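# Band the hair tie round the charger and its coiled cable

## Task

Loop the hair tie around the charger together with the cable coiled on it, centred and well clear of both ends. Every cable turn that was coiled on the charger at the outset must still be coiled there with nothing dangling, the tie must press all of those turns against the charger's wide faces, and at the end the charger must rest on the desk lying flat on a wide face.

## Robot and tools

Robot: two Doosan M1013 arms, left_arm and right_arm, each carrying a Robotiq 140 two-finger gripper with a wrist camera. Fingers can fold at a hinge: a part held near the fingertips (outer quarter of each pad) is squeezed normally; held nearer the palm, fingers may wrap and pull it in, holding narrow parts loosely or not at all. A fingertip pushed against a surface folds easily unless the gripper is fully closed, so a move can pass a surface with little sign of contact.

Frames. Scene frame: origin at table-top height midway between the arms, +z up, +x out over the table, left_arm on the +y side. Calibrated bases: left_arm at (-0.027, +0.595, 0) m, right_arm at (+0.001, -0.600, 0) m, both nearly unrotated. Each arm reports its hand pose, velocities and wrist-camera pose in its own base frame; fixed cameras and the table use the scene frame. Gripper axes: fingers point along +z, open and close along y. end_effector_position is the spot between the pads when closed; fingertips extend about 33 mm past it for gaps up to 40 mm, about 9 mm when wide open.

The row of 18 numbers (used by execute_actions and move), all in [-1, 1]: left_arm dx, dy, dz, rx, ry, rz, then left gripper position, force_limit, speed; then the same nine for right_arm. Always send all 18. dx..rz are offsets, not poses: a shift from that arm's current Hand target, along that arm's own base axes, with rotation about the Hand target's position. Scale: 1.0 = 0.6 m for dx/dy/dz and 180 degrees for rotation; rx, ry, rz form one rotation vector. A translation longer than 1.0 is shortened. Every row in one action counts from the start of that action, not from the prior row; a fresh action or call counts from the Hand target at that moment, so repeating an offset keeps moving. All-zero pose numbers re-command the current Hand target.
Gripper numbers are absolute settings: position +1 fully open (140 mm), pads touch near -0.8, -1 closes until blocked. force_limit sets squeeze (about 14 N at -1, 40 N at 0, 58 N at +1 for slow closes on parts up to 40 mm); faster closes grip harder. speed sets finger speed (about 30 mm/s at -1, 250 at +1). Both start at +1. Resend the same three numbers to leave a gripper unchanged; 0 is a real command.

Tools.
execute_actions(actions, cameras): actions is a list of actions; each action is up to 15 rows, one per 1/30 s step, the last row held to fill 15 steps. Empty list returns state plus all images. cameras: names, ["all"], or [] (unknown name invalidates the call).
move(target, speed, blend, stop_force, zero, blocking, cameras): straight-line paths toward one row or a list of up to 15 rows, every row an offset from the Hand targets at the move's start. speed in m/s, 0.002 to 2, default 0.25 (turns up to twice that in rad/s). blend in metres rounds corners in a list; 0 stops at each. stop_force 10 to 80 N ends an arm's path on felt resistance along its travel; use only slowly, not while the gripper rotates, and omit it when backing off a contact. zero (default true) re-zeroes force before the move. blocking=false returns after about 0.5 s while the move runs; not allowed with stop_force. Paths do not avoid obstacles or the other arm; avoid passing near an arm's own base. Result adds a move: line (done, off_target, moving, held, fault; limits=paced or held).
wait(seconds 0 to 10), stop() brakes a running move, zoom_image(camera, region [x0,y0,x1,y1] pixels, at most 504x504) on cam_head_left, cam_head_right, cam_high, cam_left_wrist or cam_right_wrist (all 672x504), clear_fault(arm) after a reported torque or force fault, read_manual(section="licences"), finished_scene(scene = the current scene's number) ends the scene irreversibly.

Reading results. Hand target is the last commanded pose after clipping (commands are clipped to 70 mm and 16 degrees from the measured pose each step); the gripper may rest short of it, so resend the gap as an offset. object_status: 0 moving, 1 blocked opening, 2 blocked closing (a grip), 3 reached position or pads met. position_measured is in counts: 3 open, 75 about 100 mm, 139 about 60 mm, 200 about 20 mm, 230 pads touching. To grip harder, raise force_limit and change position slightly (-1 to -0.98); to soften, reopen and close slowly. Also reported: joint torques, external joint torques, flange force in gripper axes (includes held weight, noisy), joint velocities ("within noise" when still), wrist depth as a 7x7 grid of distances in mm, MOTOR HOT and fault lines.

Avoid: dropping or flinging parts, letting go of moving parts, slamming or hard pressing, anything leaving the table. Arms are stiff; a target slightly beyond firm contact can trigger a fault (joint torque limits, e.g. wrist 40.5 N m, or 144 N outside force), which halts that arm until clear_fault. Never let the arms or grippers press on each other; a clearance check helps but is not guaranteed. Avoid twisting stiff things or holding loads far off-centre, and avoid long stretched-out holds that overheat motors.

Each tool is called after "Emit:" as name([rows], argument=value, ...), one row to a line, values as JSON.

## Session

Emit:
execute_actions(actions=[])

Scene clock: 0.00 s.
left_arm: end_effector_position=(+0.6025, -0.2824, +0.2803) position_measured=3 object_status=3 end_effector_quat_wxyz=(-0.001, +0.858, -0.514, +0.005) | right_arm: end_effector_position=(+0.8867, +0.5595, +0.1324) position_measured=3 object_status=3 end_effector_quat_wxyz=(-0.541, +0.723, +0.344, +0.258)
Joint positions: left_arm=[-0.491 0.199 1.639 0.001 1.295 2.159] | right_arm=[0.227 0.857 1.351 1.467 1.222 0.096]
Joint velocities: within noise
Joint torques (N m): no reading
External joint torques (N m): no reading
Flange force (N): no reading
Wrist depth (mm): cam_left_wrist=[367 374 365 364 359 358 358 / 389 388 384 381 384 378 380 / 413 410 414 409 404 405 401 / 433 135 434 432 433 419 130 / - 468 467 459 463 456 111 / - 501 500 498 493 493 493 / - 548 542 536 537 535 527] | cam_right_wrist=[- - 2895 873 2931 2526 1915 / - - 1002 663 479 1869 1672 / 3543 3709 744 514 392 314 270 / - 144 556 414 330 280 136 / - 515 443 349 286 242 123 / 563 473 367 299 252 218 192 / 468 387 313 263 226 198 174]
Hand target: left_arm +0.6025, -0.2824, +0.2803; -0.001, +0.858, -0.514, +0.005 | right_arm +0.8867, +0.5595, +0.1324; -0.541, +0.723, +0.344, +0.258
Tool commands: left_gripper/position=+1.0 left_gripper/force_limit=+1.0 left_gripper/speed=+1.0 right_gripper/position=+1.0 right_gripper/force_limit=+1.0 right_gripper/speed=+1.0

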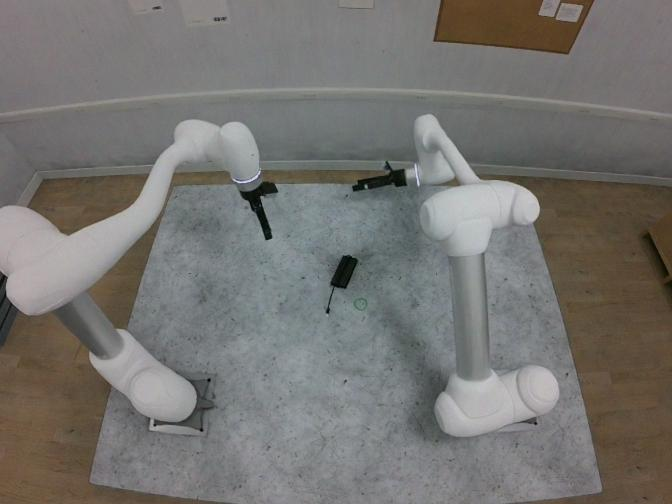

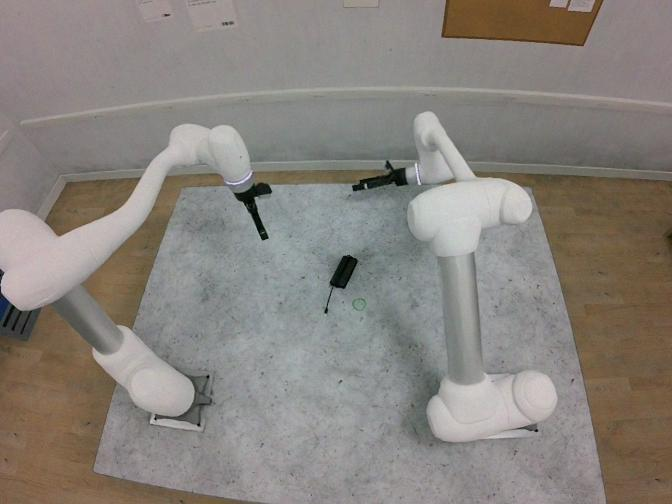

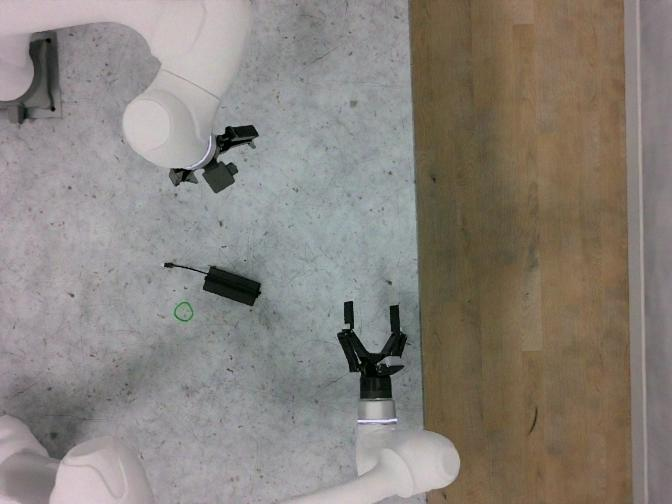

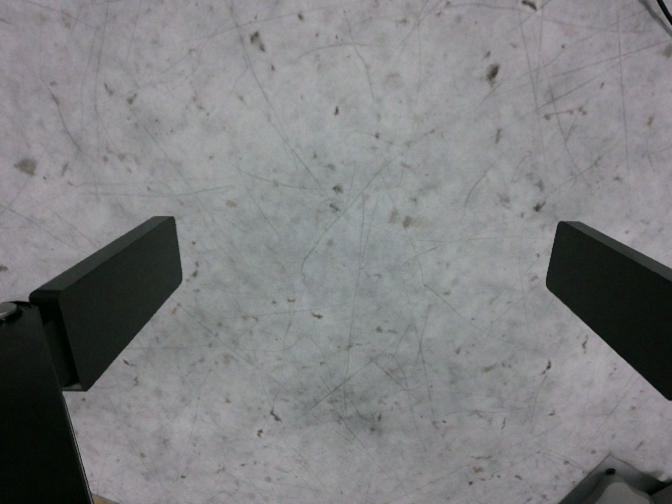

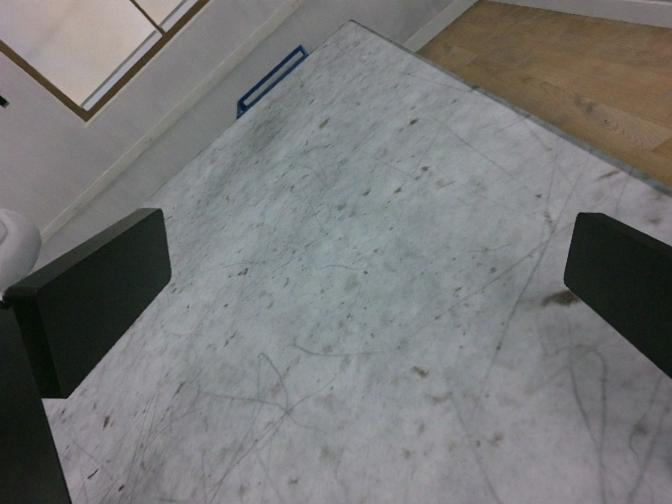

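Emit:
zoom_image(camera="cam_high", region=[140, 230, 290, 340])

Emit:
zoom_image(camera="cam_head_left", region=[300, 240, 400, 325])

Scaled by 3.360 from the camera's 672x504 image, which has a finer 960x720 frame.

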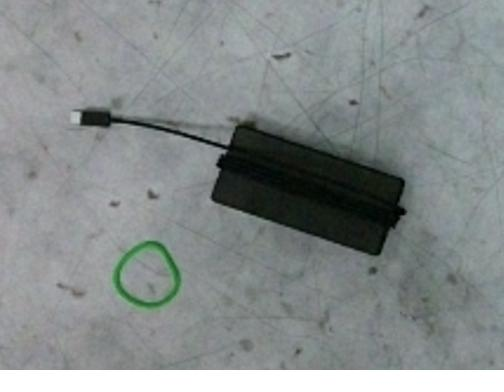

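Scaled by 5.040 from the camera's 672x504 image, which has a finer 960x720 frame.

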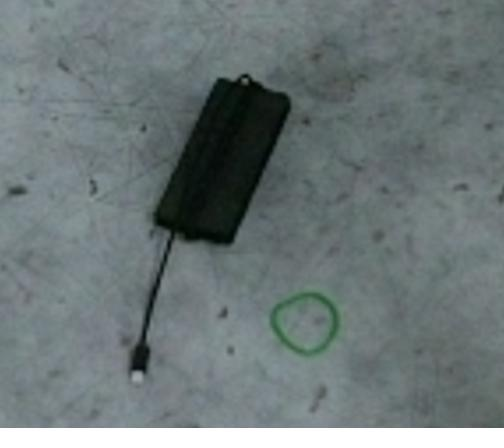

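Emit:
move(target=[0,0,0,0,0,0,1,1,1,-0.445,0.117,0.283,-0.358,0.239,-0.318,1,1,1], cameras=["all"])

Scene clock: 60.97 s.
left_arm: end_effector_position=(+0.6025, -0.2824, +0.2803) position_measured=3 object_status=3 end_effector_quat_wxyz=(-0.001, +0.858, -0.514, +0.005) | right_arm: end_effector_position=(+0.6197, +0.6297, +0.3022) position_measured=3 object_status=3 end_effector_quat_wxyz=(-0.001, +0.990, -0.142, +0.000)
Joint positions: left_arm=[-0.491 0.199 1.639 0.001 1.295 2.159] | right_arm=[0.754 0.552 1.1 0.002 1.488 2.61]
Joint torques (N m): left_arm=[-2.9 -58.75 -41.1 3.64 0.47 0.31] | right_arm=[0.28 -94.85 -42.44 3.97 -0.34 -0.36]
External joint torques (N m): left_arm=[2.89 -2.32 0.56 0.49 -0.53 -0.31] | right_arm=[-0.63 -3.11 -0.21 0.35 0.3 0.36]
Flange force (N): left_arm=[-6.1 -0.3 0.6] | right_arm=[-2.0 4.3 -1.3]
Wrist depth (mm): cam_left_wrist=[368 366 364 365 362 361 356 / 389 384 386 382 380 383 379 / 411 409 408 405 406 405 403 / 433 135 433 432 431 418 130 / - 469 465 464 460 462 111 / - 505 502 503 496 493 490 / - 535 536 537 536 531 529] | cam_right_wrist=[398 401 400 400 395 395 396 / 426 422 422 419 421 416 414 / 449 450 448 448 433 447 442 / 465 144 479 470 470 470 136 / - 501 507 501 509 511 117 / 561 547 542 546 543 541 546 / 591 592 596 586 594 578 579]
Hand target: left_arm +0.6025, -0.2824, +0.2803; -0.001, +0.858, -0.514, +0.005 | right_arm +0.6197, +0.6297, +0.3022; -0.001, +0.990, -0.142, +0.000
Off the commanded pose: left_arm 0.000 m, 0 deg | right_arm 0.000 m, 0 deg.
move: done

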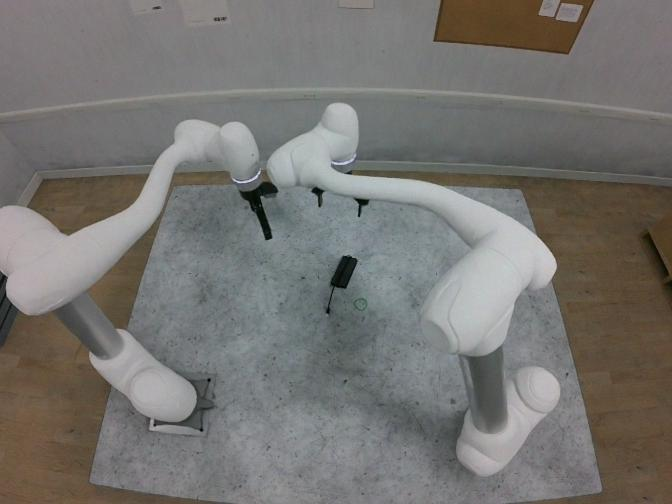

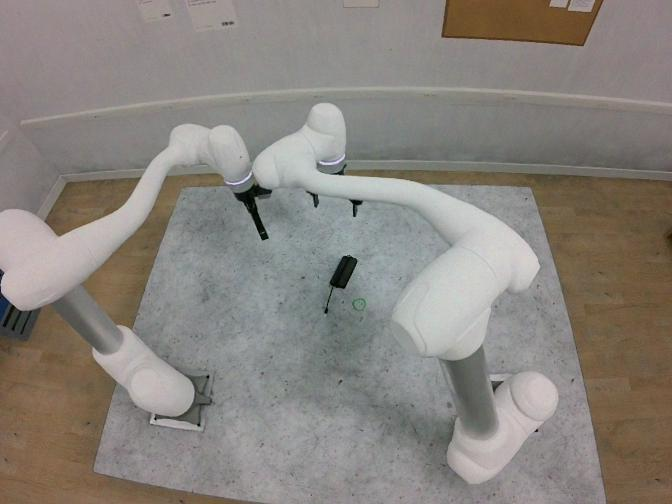

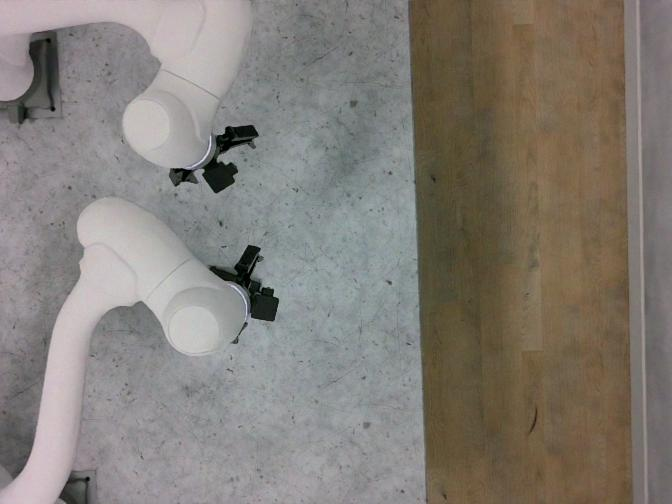

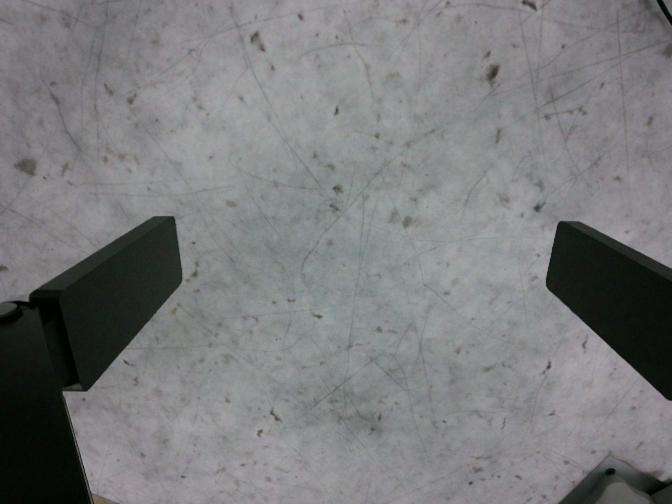

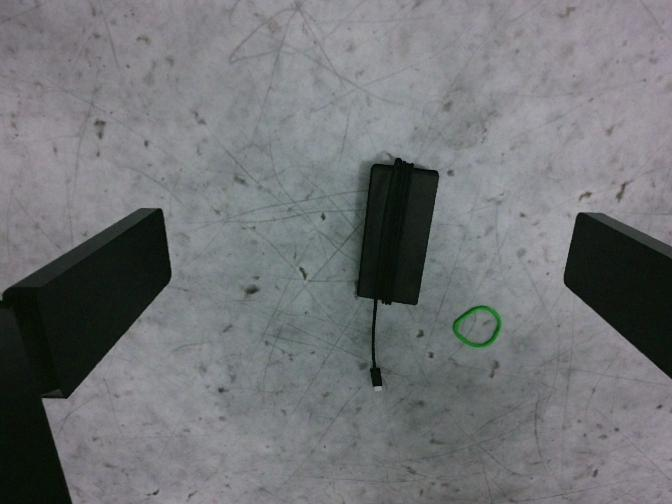

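Emit:
zoom_image(camera="cam_right_wrist", region=[330, 140, 530, 400])

Scaled by 1.938 from the camera's 672x504 image, which has a finer 960x720 frame.

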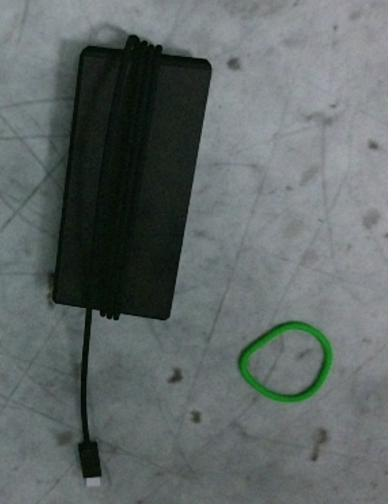

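Emit:
move(target=[0,0,0,0,0,0,1,1,1,-0.237,-0.030,-0.2,0,0,-0.018,1,1,1], cameras=["cam_right_wrist","cam_high"])

Emit:
zoom_image(camera="cam_right_wrist", region=[168, 0, 672, 504])

Scene clock: 88.87 s.
left_arm: end_effector_position=(+0.6025, -0.2824, +0.2803) position_measured=3 object_status=3 end_effector_quat_wxyz=(-0.001, +0.858, -0.514, +0.005) | right_arm: end_effector_position=(+0.4776, +0.6117, +0.1822) position_measured=3 object_status=3 end_effector_quat_wxyz=(-0.001, +0.985, -0.170, +0.000)
Joint positions: left_arm=[-0.491 0.199 1.639 0.001 1.295 2.159] | right_arm=[0.863 0.422 1.521 0.002 1.197 2.775]
Joint torques (N m): left_arm=[-3.1 -58.67 -41.16 3.67 0.47 0.37] | right_arm=[0.62 -80.2 -39.76 3.74 -0.58 -0.46]
External joint torques (N m): left_arm=[2.95 -2.5 0.46 0.47 -0.55 -0.37] | right_arm=[-0.87 -2.26 0.01 0.3 0.55 0.46]
Flange force (N): left_arm=[-6.2 -0.3 0.5] | right_arm=[-0.5 3.1 -2.2]
Wrist depth (mm): cam_left_wrist=[366 365 365 361 363 358 359 / 388 388 384 382 380 379 380 / 414 414 410 408 406 405 402 / 431 136 436 432 431 419 130 / - 467 468 463 463 462 110 / - 503 502 493 490 491 490 / - 546 542 536 533 531 528] | cam_right_wrist=[289 288 287 262 286 286 285 / 307 303 304 276 302 301 300 / 325 323 324 296 322 320 317 / 335 144 344 344 344 337 136 / - 363 368 365 367 365 117 / 406 395 394 392 393 390 395 / 429 429 424 427 423 419 419]
Hand target: left_arm +0.6025, -0.2824, +0.2803; -0.001, +0.858, -0.514, +0.005 | right_arm +0.4775, +0.6117, +0.1822; -0.001, +0.985, -0.170, +0.000
Off the commanded pose: left_arm 0.000 m, 0 deg | right_arm 0.000 m, 0 deg.
move: done
Images, in order (width x height): cam_high 672x504, cam_right_wrist 672x504.

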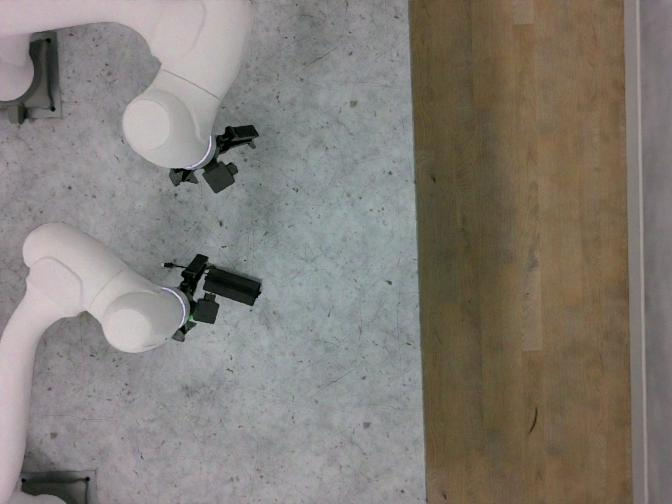

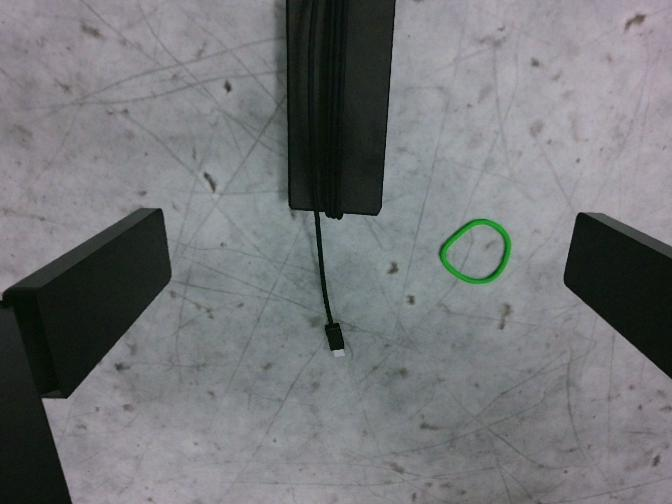

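Scaled by 1.000.

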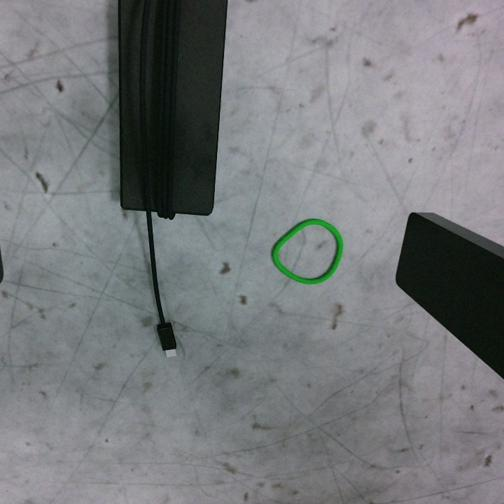

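Emit:
move([
  [0,0,0,0,0,0,1,1,1,0.0067,0.0188,-0.1,0,0,-0.009,1,0,-1],
  [0,0,0,0,0,0,1,1,1,0.0067,0.0188,-0.24,0,0,-0.009,1,0,-1],
], speed=0.15, cameras=["cam_right_wrist","cam_high"])

Scene clock: 103.73 s.
left_arm: end_effector_position=(+0.6025, -0.2824, +0.2803) position_measured=3 object_status=3 end_effector_quat_wxyz=(-0.001, +0.858, -0.514, +0.005) | right_arm: end_effector_position=(+0.4816, +0.6230, +0.0382) position_measured=3 object_status=3 end_effector_quat_wxyz=(-0.001, +0.983, -0.184, +0.000)
Joint positions: left_arm=[-0.491 0.199 1.639 0.001 1.295 2.159] | right_arm=[0.868 0.546 1.616 0.002 0.978 2.808]
Joint torques (N m): left_arm=[-2.8 -58.67 -41.21 3.63 0.39 0.36] | right_arm=[0.51 -86.63 -35.26 3.32 -0.4 -0.44]
External joint torques (N m): left_arm=[2.88 -2.42 0.67 0.51 -0.46 -0.36] | right_arm=[-0.63 -3.7 -0.38 0.3 0.36 0.44]
Flange force (N): left_arm=[-6.3 0.0 0.6] | right_arm=[-0.8 3.7 -4.1]
Wrist depth (mm): cam_left_wrist=[366 366 366 365 361 359 358 / 390 386 383 382 379 381 381 / 412 409 410 410 405 400 403 / 435 136 437 436 433 421 130 / - 468 471 467 460 459 110 / - 501 498 498 494 495 493 / - 544 544 541 536 533 536] | cam_right_wrist=[156 156 154 130 130 155 154 / 166 165 163 131 137 163 163 / 175 175 175 141 146 173 172 / 182 134 186 158 156 184 136 / - 196 199 198 197 197 123 / 217 213 214 213 211 210 213 / 231 231 231 230 229 227 227]
Hand target: left_arm +0.6025, -0.2824, +0.2803; -0.001, +0.858, -0.514, +0.005 | right_arm +0.4815, +0.6230, +0.0382; -0.001, +0.983, -0.184, +0.000
Off the commanded pose: left_arm 0.000 m, 0 deg | right_arm 0.000 m, 0 deg.
move: done
Images, in order (width x height): cam_high 672x504, cam_right_wrist 672x504.

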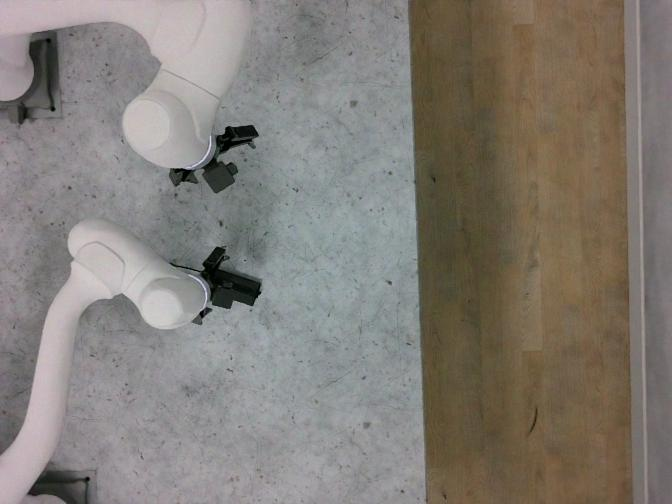

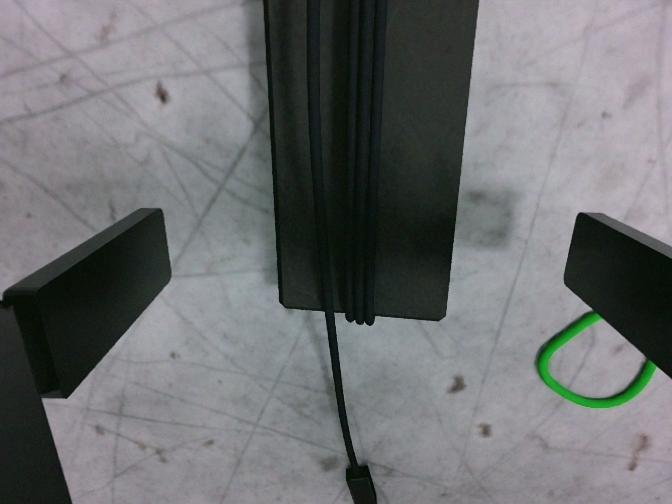

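Emit:
execute_actions([
  [[0,0,0,0,0,0,1,1,1,0,0,0,0,0,0,-1,-0.3,-1]],
  [[0,0,0,0,0,0,1,1,1,0,0,0,0,0,0,-1,-0.3,-1]],
  [[0,0,0,0,0,0,1,1,1,0,0,0,0,0,0,-1,-0.3,-1]],
  [[0,0,0,0,0,0,1,1,1,0,0,0,0,0,0,-1,-0.3,-1]],
  [[0,0,0,0,0,0,1,1,1,0,0,0,0,0,0,-1,-0.3,-1]],
  [[0,0,0,0,0,0,1,1,1,0,0,0,0,0,0,-1,-0.3,-1]],
  [[0,0,0,0,0,0,1,1,1,0,0,0,0,0,0,-1,-0.3,-1]],
  [[0,0,0,0,0,0,1,1,1,0,0,0,0,0,0,-1,-0.3,-1]],
], cameras=["cam_right_wrist"])

Scene clock: 112.60 s.
left_arm: end_effector_position=(+0.6025, -0.2824, +0.2803) position_measured=3 object_status=3 end_effector_quat_wxyz=(-0.001, +0.858, -0.514, +0.005) | right_arm: end_effector_position=(+0.4815, +0.6230, +0.0382) position_measured=131 object_status=2 end_effector_quat_wxyz=(-0.001, +0.983, -0.184, +0.000)
Joint positions: left_arm=[-0.491 0.199 1.639 0.001 1.295 2.159] | right_arm=[0.868 0.546 1.616 0.002 0.978 2.808]
Joint torques (N m): left_arm=[-3.14 -58.95 -41.13 3.64 0.46 0.34] | right_arm=[-0.75 -80.47 -31.71 2.89 -0.33 -0.45]
External joint torques (N m): left_arm=[2.93 -2.32 0.25 0.51 -0.54 -0.34] | right_arm=[0.82 -10.23 -3.89 0.72 0.3 0.45]
External joint torques at the end of the 4th action: left_arm=[2.64 -2.28 0.46 0.49 -0.53 -0.37] | right_arm=[-0.15 -3.63 -0.04 0.31 0.45 0.39]
External joint torques at the end of the 5th action: left_arm=[2.89 -2.61 0.5 0.48 -0.47 -0.31] | right_arm=[-0.25 -3.45 -0.13 0.29 0.48 0.43]
External joint torques at the end of the 6th action: left_arm=[3.05 -2.63 0.3 0.54 -0.55 -0.28] | right_arm=[1.22 -9.98 -3.78 0.76 0.3 0.34]
External joint torques at the end of the 7th action: left_arm=[2.89 -1.98 0.68 0.5 -0.44 -0.3] | right_arm=[0.92 -9.92 -3.69 0.73 0.35 0.39]
Flange force (N): left_arm=[-5.6 -0.7 0.3] | right_arm=[-2.8 3.9 -12.1]
Flange force at the end of the 4th action (N): left_arm=[-5.6 -0.1 0.5] | right_arm=[-1.5 4.1 -4.0]
Flange force at the end of the 5th action (N): left_arm=[-6.3 -0.1 0.3] | right_arm=[-1.3 3.6 -3.9]
Flange force at the end of the 6th action (N): left_arm=[-6.2 -0.6 0.2] | right_arm=[-3.2 3.7 -11.8]
Flange force at the end of the 7th action (N): left_arm=[-5.8 -0.5 0.8] | right_arm=[-2.9 3.8 -11.8]
Wrist depth (mm): cam_left_wrist=[366 365 365 361 362 358 356 / 392 386 386 384 382 379 377 / 414 414 408 408 405 405 402 / 435 135 435 432 431 420 130 / - 465 458 458 461 460 111 / - 506 501 498 496 490 495 / - 546 542 540 533 538 526] | cam_right_wrist=[156 156 154 126 130 155 154 / 165 165 165 130 136 163 163 / 175 175 174 141 146 173 173 / 184 186 130 157 155 126 182 / - 92 116 198 197 109 91 / - - 213 213 212 - 63 / - - - 227 230 - -]
Hand target: left_arm +0.6025, -0.2824, +0.2803; -0.001, +0.858, -0.514, +0.005 | right_arm +0.4815, +0.6230, +0.0382; -0.001, +0.983, -0.184, +0.000
Off the commanded pose: left_arm 0.000 m, 0 deg | right_arm 0.000 m, 0 deg.
Step readings (end_effector_position of left_arm | right_arm; steps 1 to 15: 1st action; 16 to 30: 2nd action; 31 to 45: 3rd action; 46 to 60: 4th action; 61 to 75: 5th action; 76 to 90: 6th action; 91 to 105: 7th action; 106 to 120: 8th action):
0: (+0.6025, -0.2824, +0.2803) | (+0.4815, +0.6230, +0.0382)
1: (+0.6025, -0.2824, +0.2803) | (+0.4815, +0.6230, +0.0382)
2: (+0.6025, -0.2824, +0.2803) | (+0.4815, +0.6230, +0.0382)
4: (+0.6025, -0.2824, +0.2803) | (+0.4815, +0.6230, +0.0382)
8: (+0.6025, -0.2824, +0.2803) | (+0.4815, +0.6230, +0.0382)
15: (+0.6025, -0.2824, +0.2803) | (+0.4815, +0.6230, +0.0382)
16: (+0.6025, -0.2824, +0.2803) | (+0.4815, +0.6230, +0.0382)
17: (+0.6025, -0.2824, +0.2803) | (+0.4815, +0.6230, +0.0382)
19: (+0.6025, -0.2824, +0.2803) | (+0.4815, +0.6230, +0.0382)
23: (+0.6025, -0.2824, +0.2803) | (+0.4815, +0.6230, +0.0382)
30: (+0.6025, -0.2824, +0.2803) | (+0.4815, +0.6230, +0.0382)
31: (+0.6025, -0.2824, +0.2803) | (+0.4815, +0.6230, +0.0382)
32: (+0.6025, -0.2824, +0.2803) | (+0.4815, +0.6230, +0.0382)
34: (+0.6025, -0.2824, +0.2803) | (+0.4815, +0.6230, +0.0382)
38: (+0.6025, -0.2824, +0.2803) | (+0.4815, +0.6230, +0.0382)
45: (+0.6025, -0.2824, +0.2803) | (+0.4815, +0.6230, +0.0382)
46: (+0.6025, -0.2824, +0.2803) | (+0.4815, +0.6230, +0.0382)
47: (+0.6025, -0.2824, +0.2803) | (+0.4815, +0.6230, +0.0382)
49: (+0.6025, -0.2824, +0.2803) | (+0.4815, +0.6230, +0.0382)
53: (+0.6025, -0.2824, +0.2803) | (+0.4815, +0.6230, +0.0382)
60: (+0.6025, -0.2824, +0.2803) | (+0.4815, +0.6230, +0.0382)
61: (+0.6025, -0.2824, +0.2803) | (+0.4815, +0.6230, +0.0382)
62: (+0.6025, -0.2824, +0.2803) | (+0.4815, +0.6230, +0.0382)
64: (+0.6025, -0.2824, +0.2803) | (+0.4815, +0.6230, +0.0382)
68: (+0.6025, -0.2824, +0.2803) | (+0.4815, +0.6230, +0.0382)
75: (+0.6025, -0.2824, +0.2803) | (+0.4815, +0.6230, +0.0382)
76: (+0.6025, -0.2824, +0.2803) | (+0.4815, +0.6230, +0.0382)
77: (+0.6025, -0.2824, +0.2803) | (+0.4815, +0.6230, +0.0382)
79: (+0.6025, -0.2824, +0.2803) | (+0.4816, +0.6230, +0.0382)
83: (+0.6025, -0.2824, +0.2803) | (+0.4816, +0.6230, +0.0382)
90: (+0.6025, -0.2824, +0.2803) | (+0.4816, +0.6230, +0.0382)
91: (+0.6025, -0.2824, +0.2803) | (+0.4816, +0.6230, +0.0382)
92: (+0.6025, -0.2824, +0.2803) | (+0.4816, +0.6230, +0.0382)
94: (+0.6025, -0.2824, +0.2803) | (+0.4816, +0.6230, +0.0382)
98: (+0.6025, -0.2824, +0.2803) | (+0.4816, +0.6230, +0.0382)
105: (+0.6025, -0.2824, +0.2803) | (+0.4816, +0.6230, +0.0382)
106: (+0.6025, -0.2824, +0.2803) | (+0.4816, +0.6230, +0.0382)
107: (+0.6025, -0.2824, +0.2803) | (+0.4816, +0.6230, +0.0382)
109: (+0.6025, -0.2824, +0.2803) | (+0.4816, +0.6230, +0.0382)
113: (+0.6025, -0.2824, +0.2803) | (+0.4816, +0.6230, +0.0382)
120: (+0.6025, -0.2824, +0.2803) | (+0.4815, +0.6230, +0.0382)
Images, in order (width x height): cam_right_wrist 672x504.

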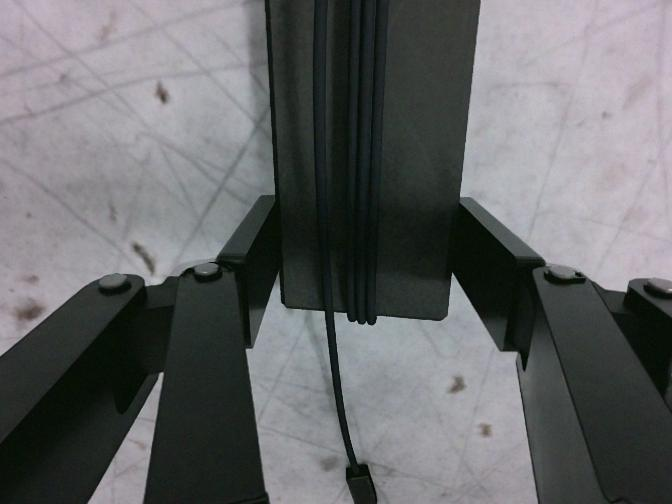

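Emit:
move([
  [0,0,0,0,0,0,1,1,1,0,0,0.2,0,0,0,-1,-0.3,-1],
  [0,0,0,0,0,0,1,1,1,0.45,-0.533,0.52,0,0,0.618,-1,-0.3,-1],
], speed=0.2, cameras=["cam_right_wrist","cam_high","cam_head_left"])

Scene clock: 130.77 s.
left_arm: end_effector_position=(+0.6025, -0.2824, +0.2803) position_measured=3 object_status=3 end_effector_quat_wxyz=(-0.001, +0.858, -0.514, +0.005) | right_arm: end_effector_position=(+0.7515, +0.3032, +0.3502) position_measured=131 object_status=2 end_effector_quat_wxyz=(+0.000, +0.707, +0.707, -0.001)
Joint positions: left_arm=[-0.491 0.199 1.639 0.001 1.295 2.159] | right_arm=[0.341 0.419 1.216 0 1.508 0.34]
Joint torques (N m): left_arm=[-2.96 -58.6 -41.19 3.67 0.43 0.28] | right_arm=[0.18 -85.14 -44.45 4.2 -0.55 -0.55]
External joint torques (N m): left_arm=[2.98 -2.4 0.71 0.45 -0.49 -0.28] | right_arm=[-0.07 -0.66 1.76 0.23 0.54 0.55]
Flange force (N): left_arm=[-6.5 -0.2 0.7] | right_arm=[-1.3 -4.9 1.9]
Wrist depth (mm): cam_left_wrist=[367 368 362 366 361 357 357 / 390 388 386 385 383 383 378 / 414 408 408 412 405 401 401 / 434 135 437 433 432 417 130 / - 471 469 466 461 459 111 / - 505 500 496 493 493 492 / - 545 541 537 552 531 523] | cam_right_wrist=[447 443 438 126 131 444 451 / 473 472 468 130 138 465 1372 / 498 500 497 141 146 493 1512 / 531 518 118 158 155 126 1552 / - 92 106 561 564 109 90 / - - 609 606 609 - 63 / - - 659 652 650 - -]
Hand target: left_arm +0.6025, -0.2824, +0.2803; -0.001, +0.858, -0.514, +0.005 | right_arm +0.7515, +0.3032, +0.3502; +0.000, +0.707, +0.707, -0.001
Off the commanded pose: left_arm 0.000 m, 0 deg | right_arm 0.000 m, 0 deg.
move: done
Images, in order (width x height): cam_head_left 672x504, cam_high 672x504, cam_right_wrist 672x504.

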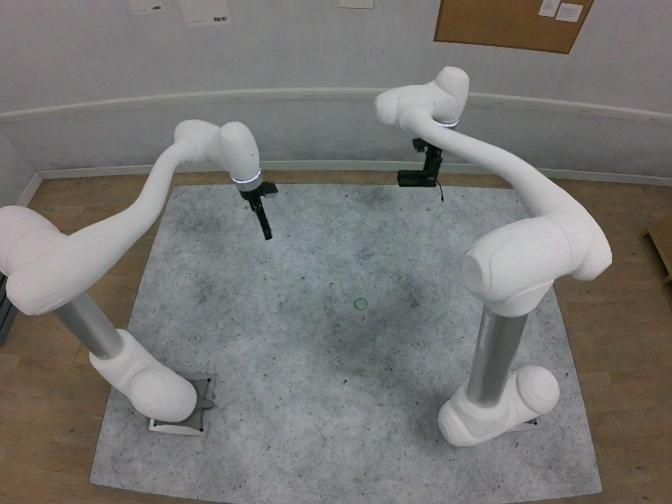

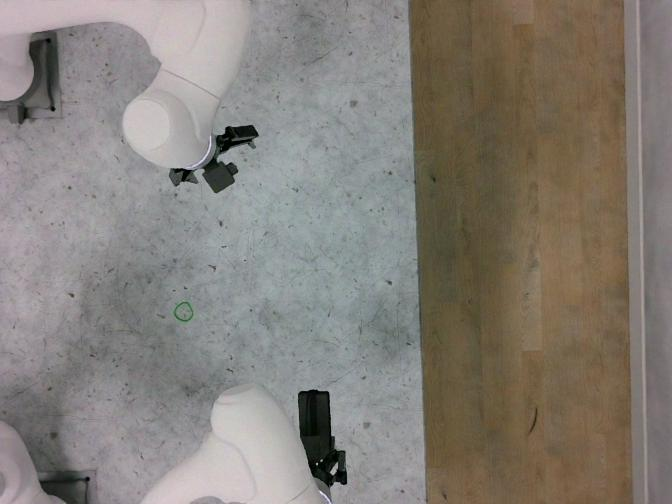

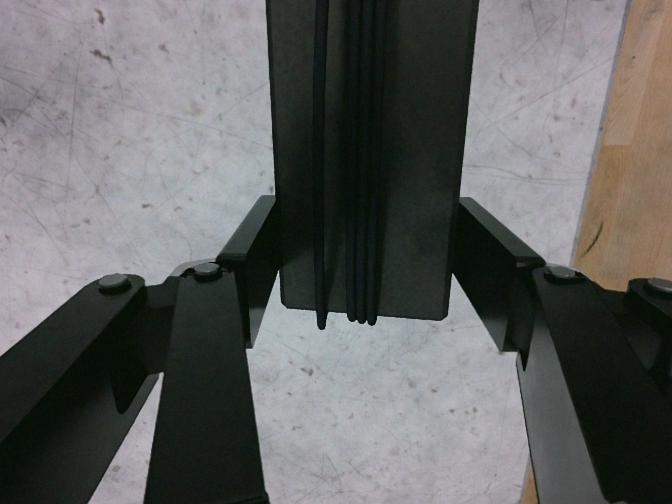

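Emit:
move(target=[-0.305,-0.623,-0.1,0,0,-0.157,1,1,1,0,0,0,0,0,0,-1,-0.3,-1], cameras=["cam_left_wrist"])

Emit:
zoom_image(camera="cam_left_wrist", region=[236, 200, 436, 400])

Scene clock: 140.17 s.
left_arm: end_effector_position=(+0.4196, -0.6561, +0.2204) position_measured=3 object_status=3 end_effector_quat_wxyz=(+0.000, +0.707, -0.707, +0.005) | right_arm: end_effector_position=(+0.7515, +0.3032, +0.3502) position_measured=131 object_status=2 end_effector_quat_wxyz=(+0.000, +0.707, +0.707, -0.001)
Joint positions: left_arm=[-1.047 0.402 1.478 0.001 1.252 2.095] | right_arm=[0.341 0.419 1.216 0 1.508 0.34]
Joint torques (N m): left_arm=[-3.51 -77.76 -40.42 3.65 0.47 0.32] | right_arm=[0.57 -85 -44.38 4.25 -0.54 -0.43]
External joint torques (N m): left_arm=[3.3 -3.28 0.14 0.45 -0.54 -0.32] | right_arm=[-0.49 -1.34 1.42 0.21 0.52 0.43]
Flange force (N): left_arm=[-6.8 -0.2 -0.6] | right_arm=[-2.1 -5.0 1.3]
Wrist depth (mm): cam_left_wrist=[313 318 309 310 312 307 307 / 334 332 333 329 324 325 325 / 355 352 351 349 346 346 345 / 368 135 372 371 368 358 130 / - 400 397 400 397 392 110 / - 435 431 423 423 421 418 / - 467 463 461 464 452 451] | cam_right_wrist=[444 442 436 132 131 441 448 / 468 468 467 130 138 465 1388 / 506 498 496 139 147 495 1484 / 530 522 118 155 154 126 1593 / - 92 106 569 568 109 90 / - - 606 604 604 - 63 / - - 659 661 654 - -]
Hand target: left_arm +0.4195, -0.6562, +0.2203; +0.000, +0.707, -0.707, +0.005 | right_arm +0.7515, +0.3032, +0.3502; +0.000, +0.707, +0.707, -0.001
Off the commanded pose: left_arm 0.000 m, 0 deg | right_arm 0.000 m, 0 deg.
move: done
Images, in order (width x height): cam_left_wrist 672x504.

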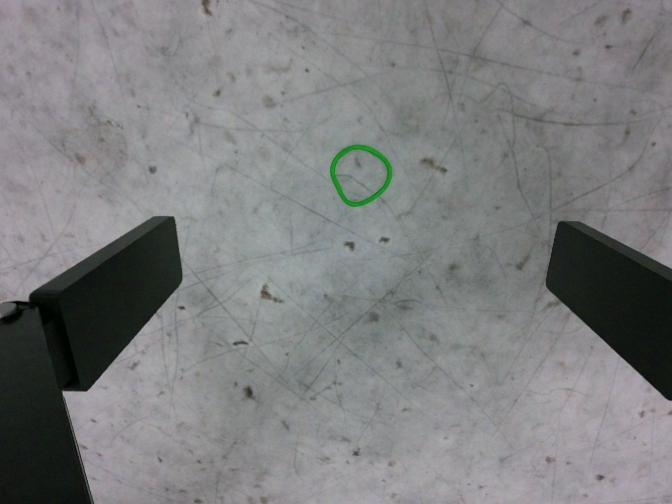

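Scaled by 2.520 from the camera's 672x504 image, which has a finer 960x720 frame.

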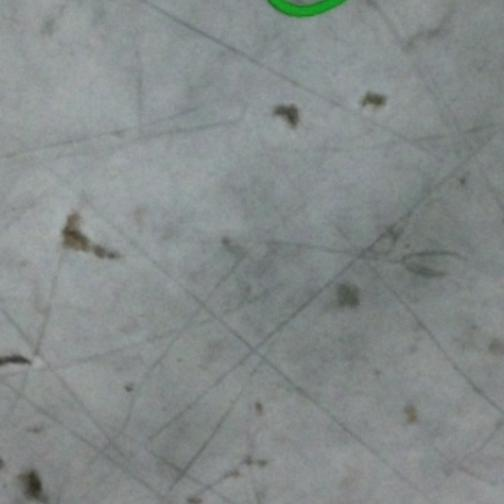

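Emit:
move(target=[-0.0128,0.033,-0.2,0,0,0,-1,-1,0,0,0,0,0,0,0,-1,-0.3,-1], cameras=["cam_left_wrist"])

Emit:
zoom_image(camera="cam_left_wrist", region=[236, 100, 536, 400])

Scene clock: 146.07 s.
left_arm: end_effector_position=(+0.4119, -0.6364, +0.1004) position_measured=233 object_status=3 end_effector_quat_wxyz=(+0.000, +0.707, -0.707, +0.005) | right_arm: end_effector_position=(+0.7515, +0.3032, +0.3502) position_measured=131 object_status=2 end_effector_quat_wxyz=(+0.000, +0.707, +0.707, -0.001)
Joint positions: left_arm=[-1.043 0.449 1.642 0.002 1.041 2.099] | right_arm=[0.341 0.419 1.216 0 1.508 0.34]
Joint torques (N m): left_arm=[-3.19 -78.35 -37.04 3.24 0.41 0.32] | right_arm=[0.55 -85.1 -44.5 4.19 -0.52 -0.43]
External joint torques (N m): left_arm=[3.22 -3.21 0.65 0.47 -0.47 -0.32] | right_arm=[-0.69 -0.71 1.73 0.25 0.51 0.43]
Flange force (N): left_arm=[-7.2 0.1 -1.3] | right_arm=[-2.2 -4.7 1.9]
Wrist depth (mm): cam_left_wrist=[208 207 208 206 205 204 203 / 222 220 218 218 218 219 214 / 237 233 232 229 230 228 228 / 250 248 244 - 242 244 244 / 267 261 - - - 93 258 / - - - - - - - / - - - - - - -] | cam_right_wrist=[444 442 438 132 131 441 452 / 468 470 467 130 138 465 1405 / 499 496 500 140 147 494 1448 / 529 523 118 158 155 126 1562 / - 92 106 565 567 109 91 / - - 610 607 599 - 63 / - - 658 661 656 - -]
Hand target: left_arm +0.4119, -0.6364, +0.1003; +0.000, +0.707, -0.707, +0.005 | right_arm +0.7515, +0.3032, +0.3502; +0.000, +0.707, +0.707, -0.001
Off the commanded pose: left_arm 0.000 m, 0 deg | right_arm 0.000 m, 0 deg.
move: done
Images, in order (width x height): cam_left_wrist 672x504.

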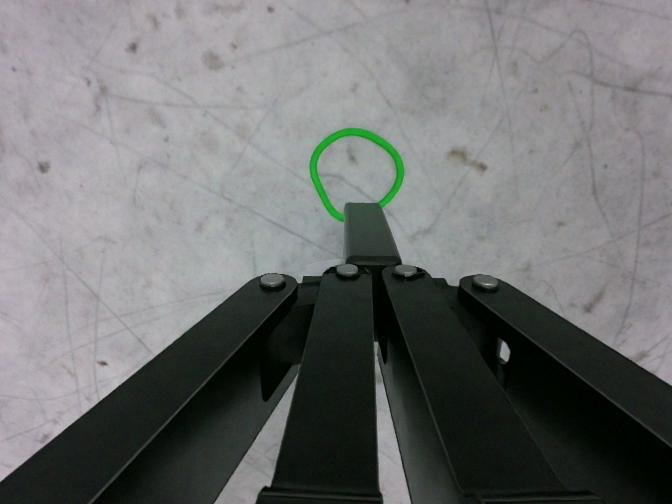

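Scaled by 1.680 from the camera's 672x504 image, which has a finer 960x720 frame.

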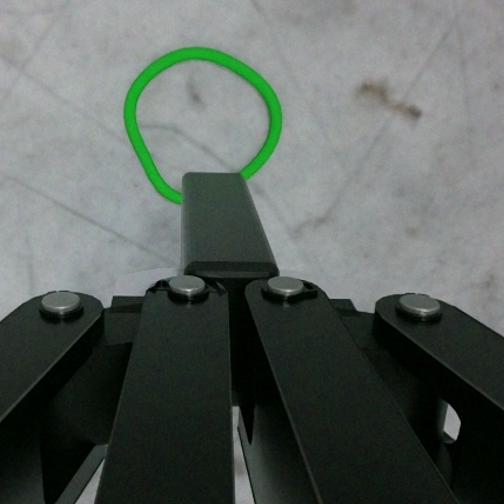

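Emit:
move(target=[0,-0.024,-0.0833,0,0,0,-1,-1,0,0,0,0,0,0,0,-1,-0.3,-1], speed=0.15, cameras=["cam_left_wrist"])

Emit:
zoom_image(camera="cam_left_wrist", region=[236, 100, 536, 400])

Scene clock: 155.60 s.
left_arm: end_effector_position=(+0.4119, -0.6508, +0.0504) position_measured=233 object_status=3 end_effector_quat_wxyz=(+0.000, +0.707, -0.707, +0.005) | right_arm: end_effector_position=(+0.7515, +0.3032, +0.3502) position_measured=131 object_status=2 end_effector_quat_wxyz=(+0.000, +0.707, +0.707, -0.001)
Joint positions: left_arm=[-1.052 0.509 1.652 0.002 0.972 2.09] | right_arm=[0.341 0.419 1.216 0 1.508 0.34]
Joint torques (N m): left_arm=[-3.25 -83.25 -35.61 3.09 0.53 0.37] | right_arm=[0.51 -85.37 -44.48 4.2 -0.53 -0.45]
External joint torques (N m): left_arm=[3.39 -2.64 0.46 0.5 -0.61 -0.37] | right_arm=[-0.19 -0.5 1.7 0.24 0.51 0.45]
Flange force (N): left_arm=[-6.3 -0.7 -1.2] | right_arm=[-1.5 -4.5 1.8]
Wrist depth (mm): cam_left_wrist=[164 164 163 164 162 160 160 / 175 173 174 172 169 171 169 / 185 184 183 180 181 181 179 / 197 196 193 185 188 191 191 / 210 206 - - - 93 204 / - - - - - - - / - - - - - - -] | cam_right_wrist=[444 441 436 132 131 440 450 / 469 471 470 130 138 465 1372 / 496 498 497 139 147 495 1493 / 532 525 118 156 155 126 1552 / - 92 106 567 557 109 90 / - - 609 609 607 - 63 / - - 656 659 659 - -]
Hand target: left_arm +0.4119, -0.6508, +0.0504; +0.000, +0.707, -0.707, +0.005 | right_arm +0.7515, +0.3032, +0.3502; +0.000, +0.707, +0.707, -0.001
Off the commanded pose: left_arm 0.000 m, 0 deg | right_arm 0.000 m, 0 deg.
move: done
Images, in order (width x height): cam_left_wrist 672x504.

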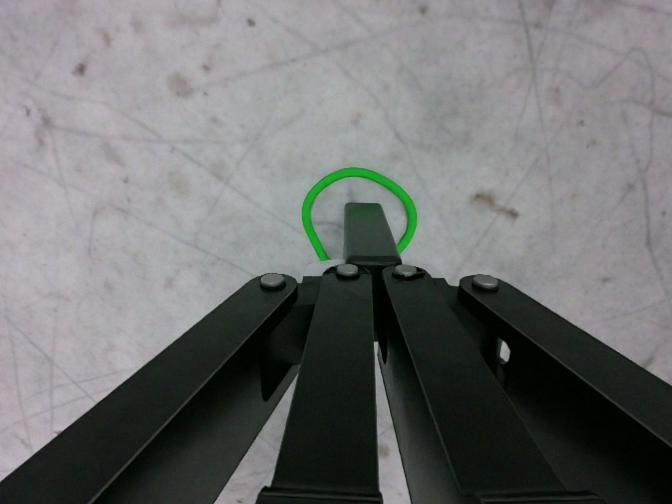

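Scaled by 1.680 from the camera's 672x504 image, which has a finer 960x720 frame.

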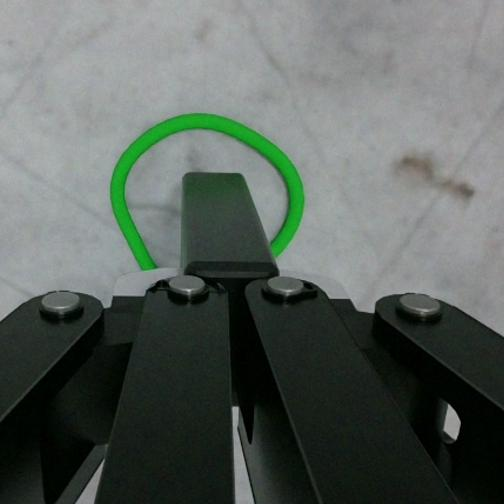

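Emit:
move(target=[0.002,-0.004,-0.0217,0,0,0,-1,-1,0,0,0,0,0,0,0,-1,-0.3,-1], speed=0.05, cameras=["cam_left_wrist"])

Emit:
zoom_image(camera="cam_left_wrist", region=[236, 100, 536, 400])

Scene clock: 161.03 s.
left_arm: end_effector_position=(+0.4130, -0.6532, +0.0374) position_measured=233 object_status=3 end_effector_quat_wxyz=(+0.000, +0.707, -0.707, +0.005) | right_arm: end_effector_position=(+0.7515, +0.3032, +0.3502) position_measured=131 object_status=2 end_effector_quat_wxyz=(+0.000, +0.707, +0.707, -0.001)
Joint positions: left_arm=[-1.052 0.524 1.655 0.002 0.954 2.089] | right_arm=[0.341 0.419 1.216 0 1.508 0.34]
Joint torques (N m): left_arm=[-2.92 -82.87 -35.1 3.09 0.42 0.3] | right_arm=[0.38 -85.06 -44.63 4.2 -0.56 -0.42]
External joint torques (N m): left_arm=[3.26 -3.75 0.67 0.43 -0.48 -0.3] | right_arm=[-0.53 -1.02 1.8 0.23 0.54 0.42]
Flange force (N): left_arm=[-7.7 0.4 -2.4] | right_arm=[-2.3 -5.3 1.9]
Wrist depth (mm): cam_left_wrist=[152 151 151 151 150 149 149 / 161 161 158 159 159 160 158 / 171 169 170 167 168 168 167 / 182 182 179 172 175 179 177 / 196 190 - - - 93 189 / - - - - - - - / - - - - - - -] | cam_right_wrist=[440 443 436 132 131 442 450 / 469 474 471 130 138 468 1388 / 498 498 499 140 147 494 1493 / 536 528 118 156 155 126 1562 / - 92 106 561 561 109 90 / - - 607 613 606 - 63 / - - 658 663 656 - -]
Hand target: left_arm +0.4131, -0.6532, +0.0373; +0.000, +0.707, -0.707, +0.005 | right_arm +0.7515, +0.3032, +0.3502; +0.000, +0.707, +0.707, -0.001
Off the commanded pose: left_arm 0.000 m, 0 deg | right_arm 0.000 m, 0 deg.
move: done
Images, in order (width x height): cam_left_wrist 672x504.

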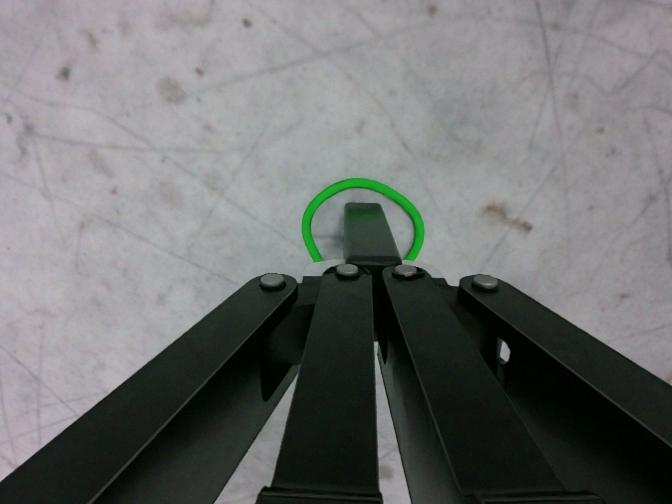

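Scaled by 1.680 from the camera's 672x504 image, which has a finer 960x720 frame.

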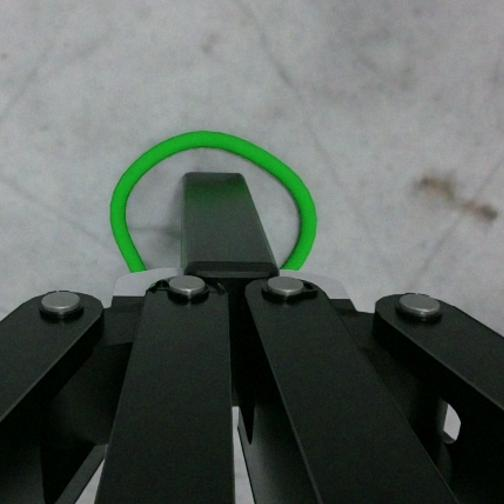

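Emit:
move(target=[0,0.0,-0.02,0,0,0,-1,-1,0,0,0,0,0,0,0,-1,-0.3,-1], speed=0.01, stop_force=10, cameras=["cam_left_wrist"])

Emit:
zoom_image(camera="cam_left_wrist", region=[236, 100, 536, 400])

Scene clock: 223.47 s.
left_arm: end_effector_position=(+0.4131, -0.6532, +0.0330) position_measured=233 object_status=3 end_effector_quat_wxyz=(+0.000, +0.707, -0.707, +0.005) | right_arm: end_effector_position=(+0.7515, +0.3032, +0.3502) position_measured=131 object_status=2 end_effector_quat_wxyz=(+0.000, +0.707, +0.707, -0.001)
Joint positions: left_arm=[-1.052 0.528 1.658 0.002 0.947 2.089] | right_arm=[0.341 0.419 1.216 0 1.508 0.34]
Joint torques (N m): left_arm=[-3.04 -67.85 -28.28 2.99 -1.64 0.35] | right_arm=[0.43 -85.05 -44.49 4.2 -0.54 -0.41]
External joint torques (N m): left_arm=[3.28 -19.02 -6.12 0.52 1.57 -0.35] | right_arm=[-0.3 -0.72 1.74 0.24 0.52 0.41]
Flange force (N): left_arm=[-10.3 2.0 -24.1] | right_arm=[-1.8 -4.8 1.9]
Wrist depth (mm): cam_left_wrist=[150 148 146 147 146 146 145 / 157 157 155 156 154 155 153 / 167 165 165 165 163 163 162 / 178 178 176 172 171 174 173 / 191 185 - - - 93 184 / - - - - - - - / - - - - - - -] | cam_right_wrist=[446 445 435 126 131 444 449 / 466 467 468 129 138 467 1380 / 497 488 498 141 147 492 1512 / 526 523 118 158 155 126 1583 / - 92 106 568 565 109 90 / - - 606 610 609 - 63 / - - 652 652 652 - -]
Hand target: left_arm +0.4131, -0.6532, +0.0330; +0.000, +0.707, -0.707, +0.005 (not the last commanded pose) | right_arm +0.7515, +0.3032, +0.3502; +0.000, +0.707, +0.707, -0.001
Off the commanded pose: left_arm 0.008 m, 0 deg | right_arm 0.000 m, 0 deg.
move: contact (left_arm)
Images, in order (width x height): cam_left_wrist 672x504.

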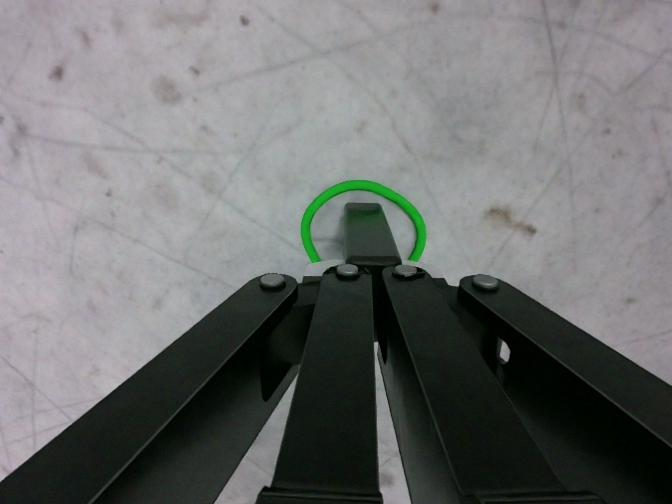

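Scaled by 1.680 from the camera's 672x504 image, which has a finer 960x720 frame.

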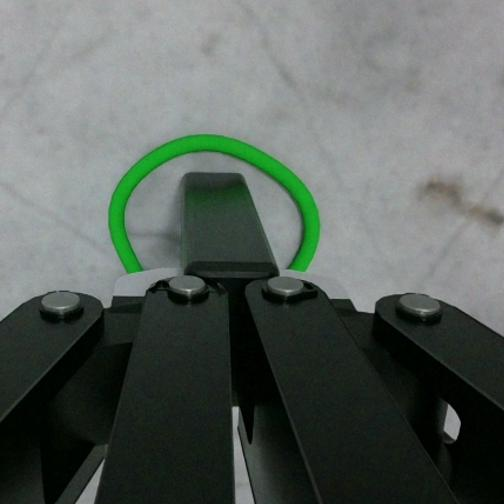

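Emit:
move([
  [0,0.0,0.0013,0,0,0,-1,-1,0,0,0,0,0,0,0,-1,-0.3,-1],
  [0,0.0,0.0013,0,0,0,-0.22,0,-1,0,0,0,0,0,0,-1,-0.3,-1],
], speed=0.02, cameras=["cam_left_wrist"])

Scene clock: 230.80 s.
left_arm: end_effector_position=(+0.4131, -0.6532, +0.0338) position_measured=157 object_status=0 end_effector_quat_wxyz=(+0.000, +0.707, -0.707, +0.005) | right_arm: end_effector_position=(+0.7515, +0.3032, +0.3502) position_measured=131 object_status=2 end_effector_quat_wxyz=(+0.000, +0.707, +0.707, -0.001)
Joint positions: left_arm=[-1.052 0.527 1.657 0.002 0.948 2.089] | right_arm=[0.341 0.419 1.216 0 1.508 0.34]
Joint torques (N m): left_arm=[-3.66 -77.38 -31.14 2.99 0.57 0.31] | right_arm=[0.47 -85.35 -44.52 4.21 -0.53 -0.44]
External joint torques (N m): left_arm=[3.66 -9.39 -3.32 0.52 -0.64 -0.31] | right_arm=[-0.29 -0.5 1.75 0.23 0.51 0.44]
Flange force (N): left_arm=[-6.8 -0.8 -9.9] | right_arm=[-1.6 -4.5 1.9]
Wrist depth (mm): cam_left_wrist=[149 149 147 149 147 146 146 / 158 157 155 156 156 156 154 / 168 165 166 166 165 165 163 / 179 178 137 175 171 173 172 / - - 90 188 188 90 - / - - - 203 202 - - / - - - 220 219 - -] | cam_right_wrist=[449 445 437 126 131 439 444 / 470 465 469 130 139 464 1380 / 502 499 495 140 146 495 1465 / 531 523 118 154 155 126 1583 / - 92 106 564 559 109 91 / - - 604 607 607 - 63 / - - 652 650 656 - -]
Hand target: left_arm +0.4131, -0.6532, +0.0338; +0.000, +0.707, -0.707, +0.005 | right_arm +0.7515, +0.3032, +0.3502; +0.000, +0.707, +0.707, -0.001
Off the commanded pose: left_arm 0.000 m, 0 deg | right_arm 0.000 m, 0 deg.
move: done
Images, in order (width x height): cam_left_wrist 672x504.

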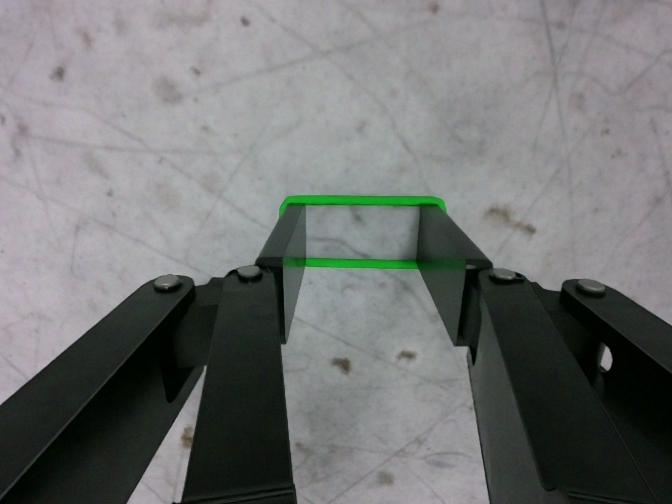

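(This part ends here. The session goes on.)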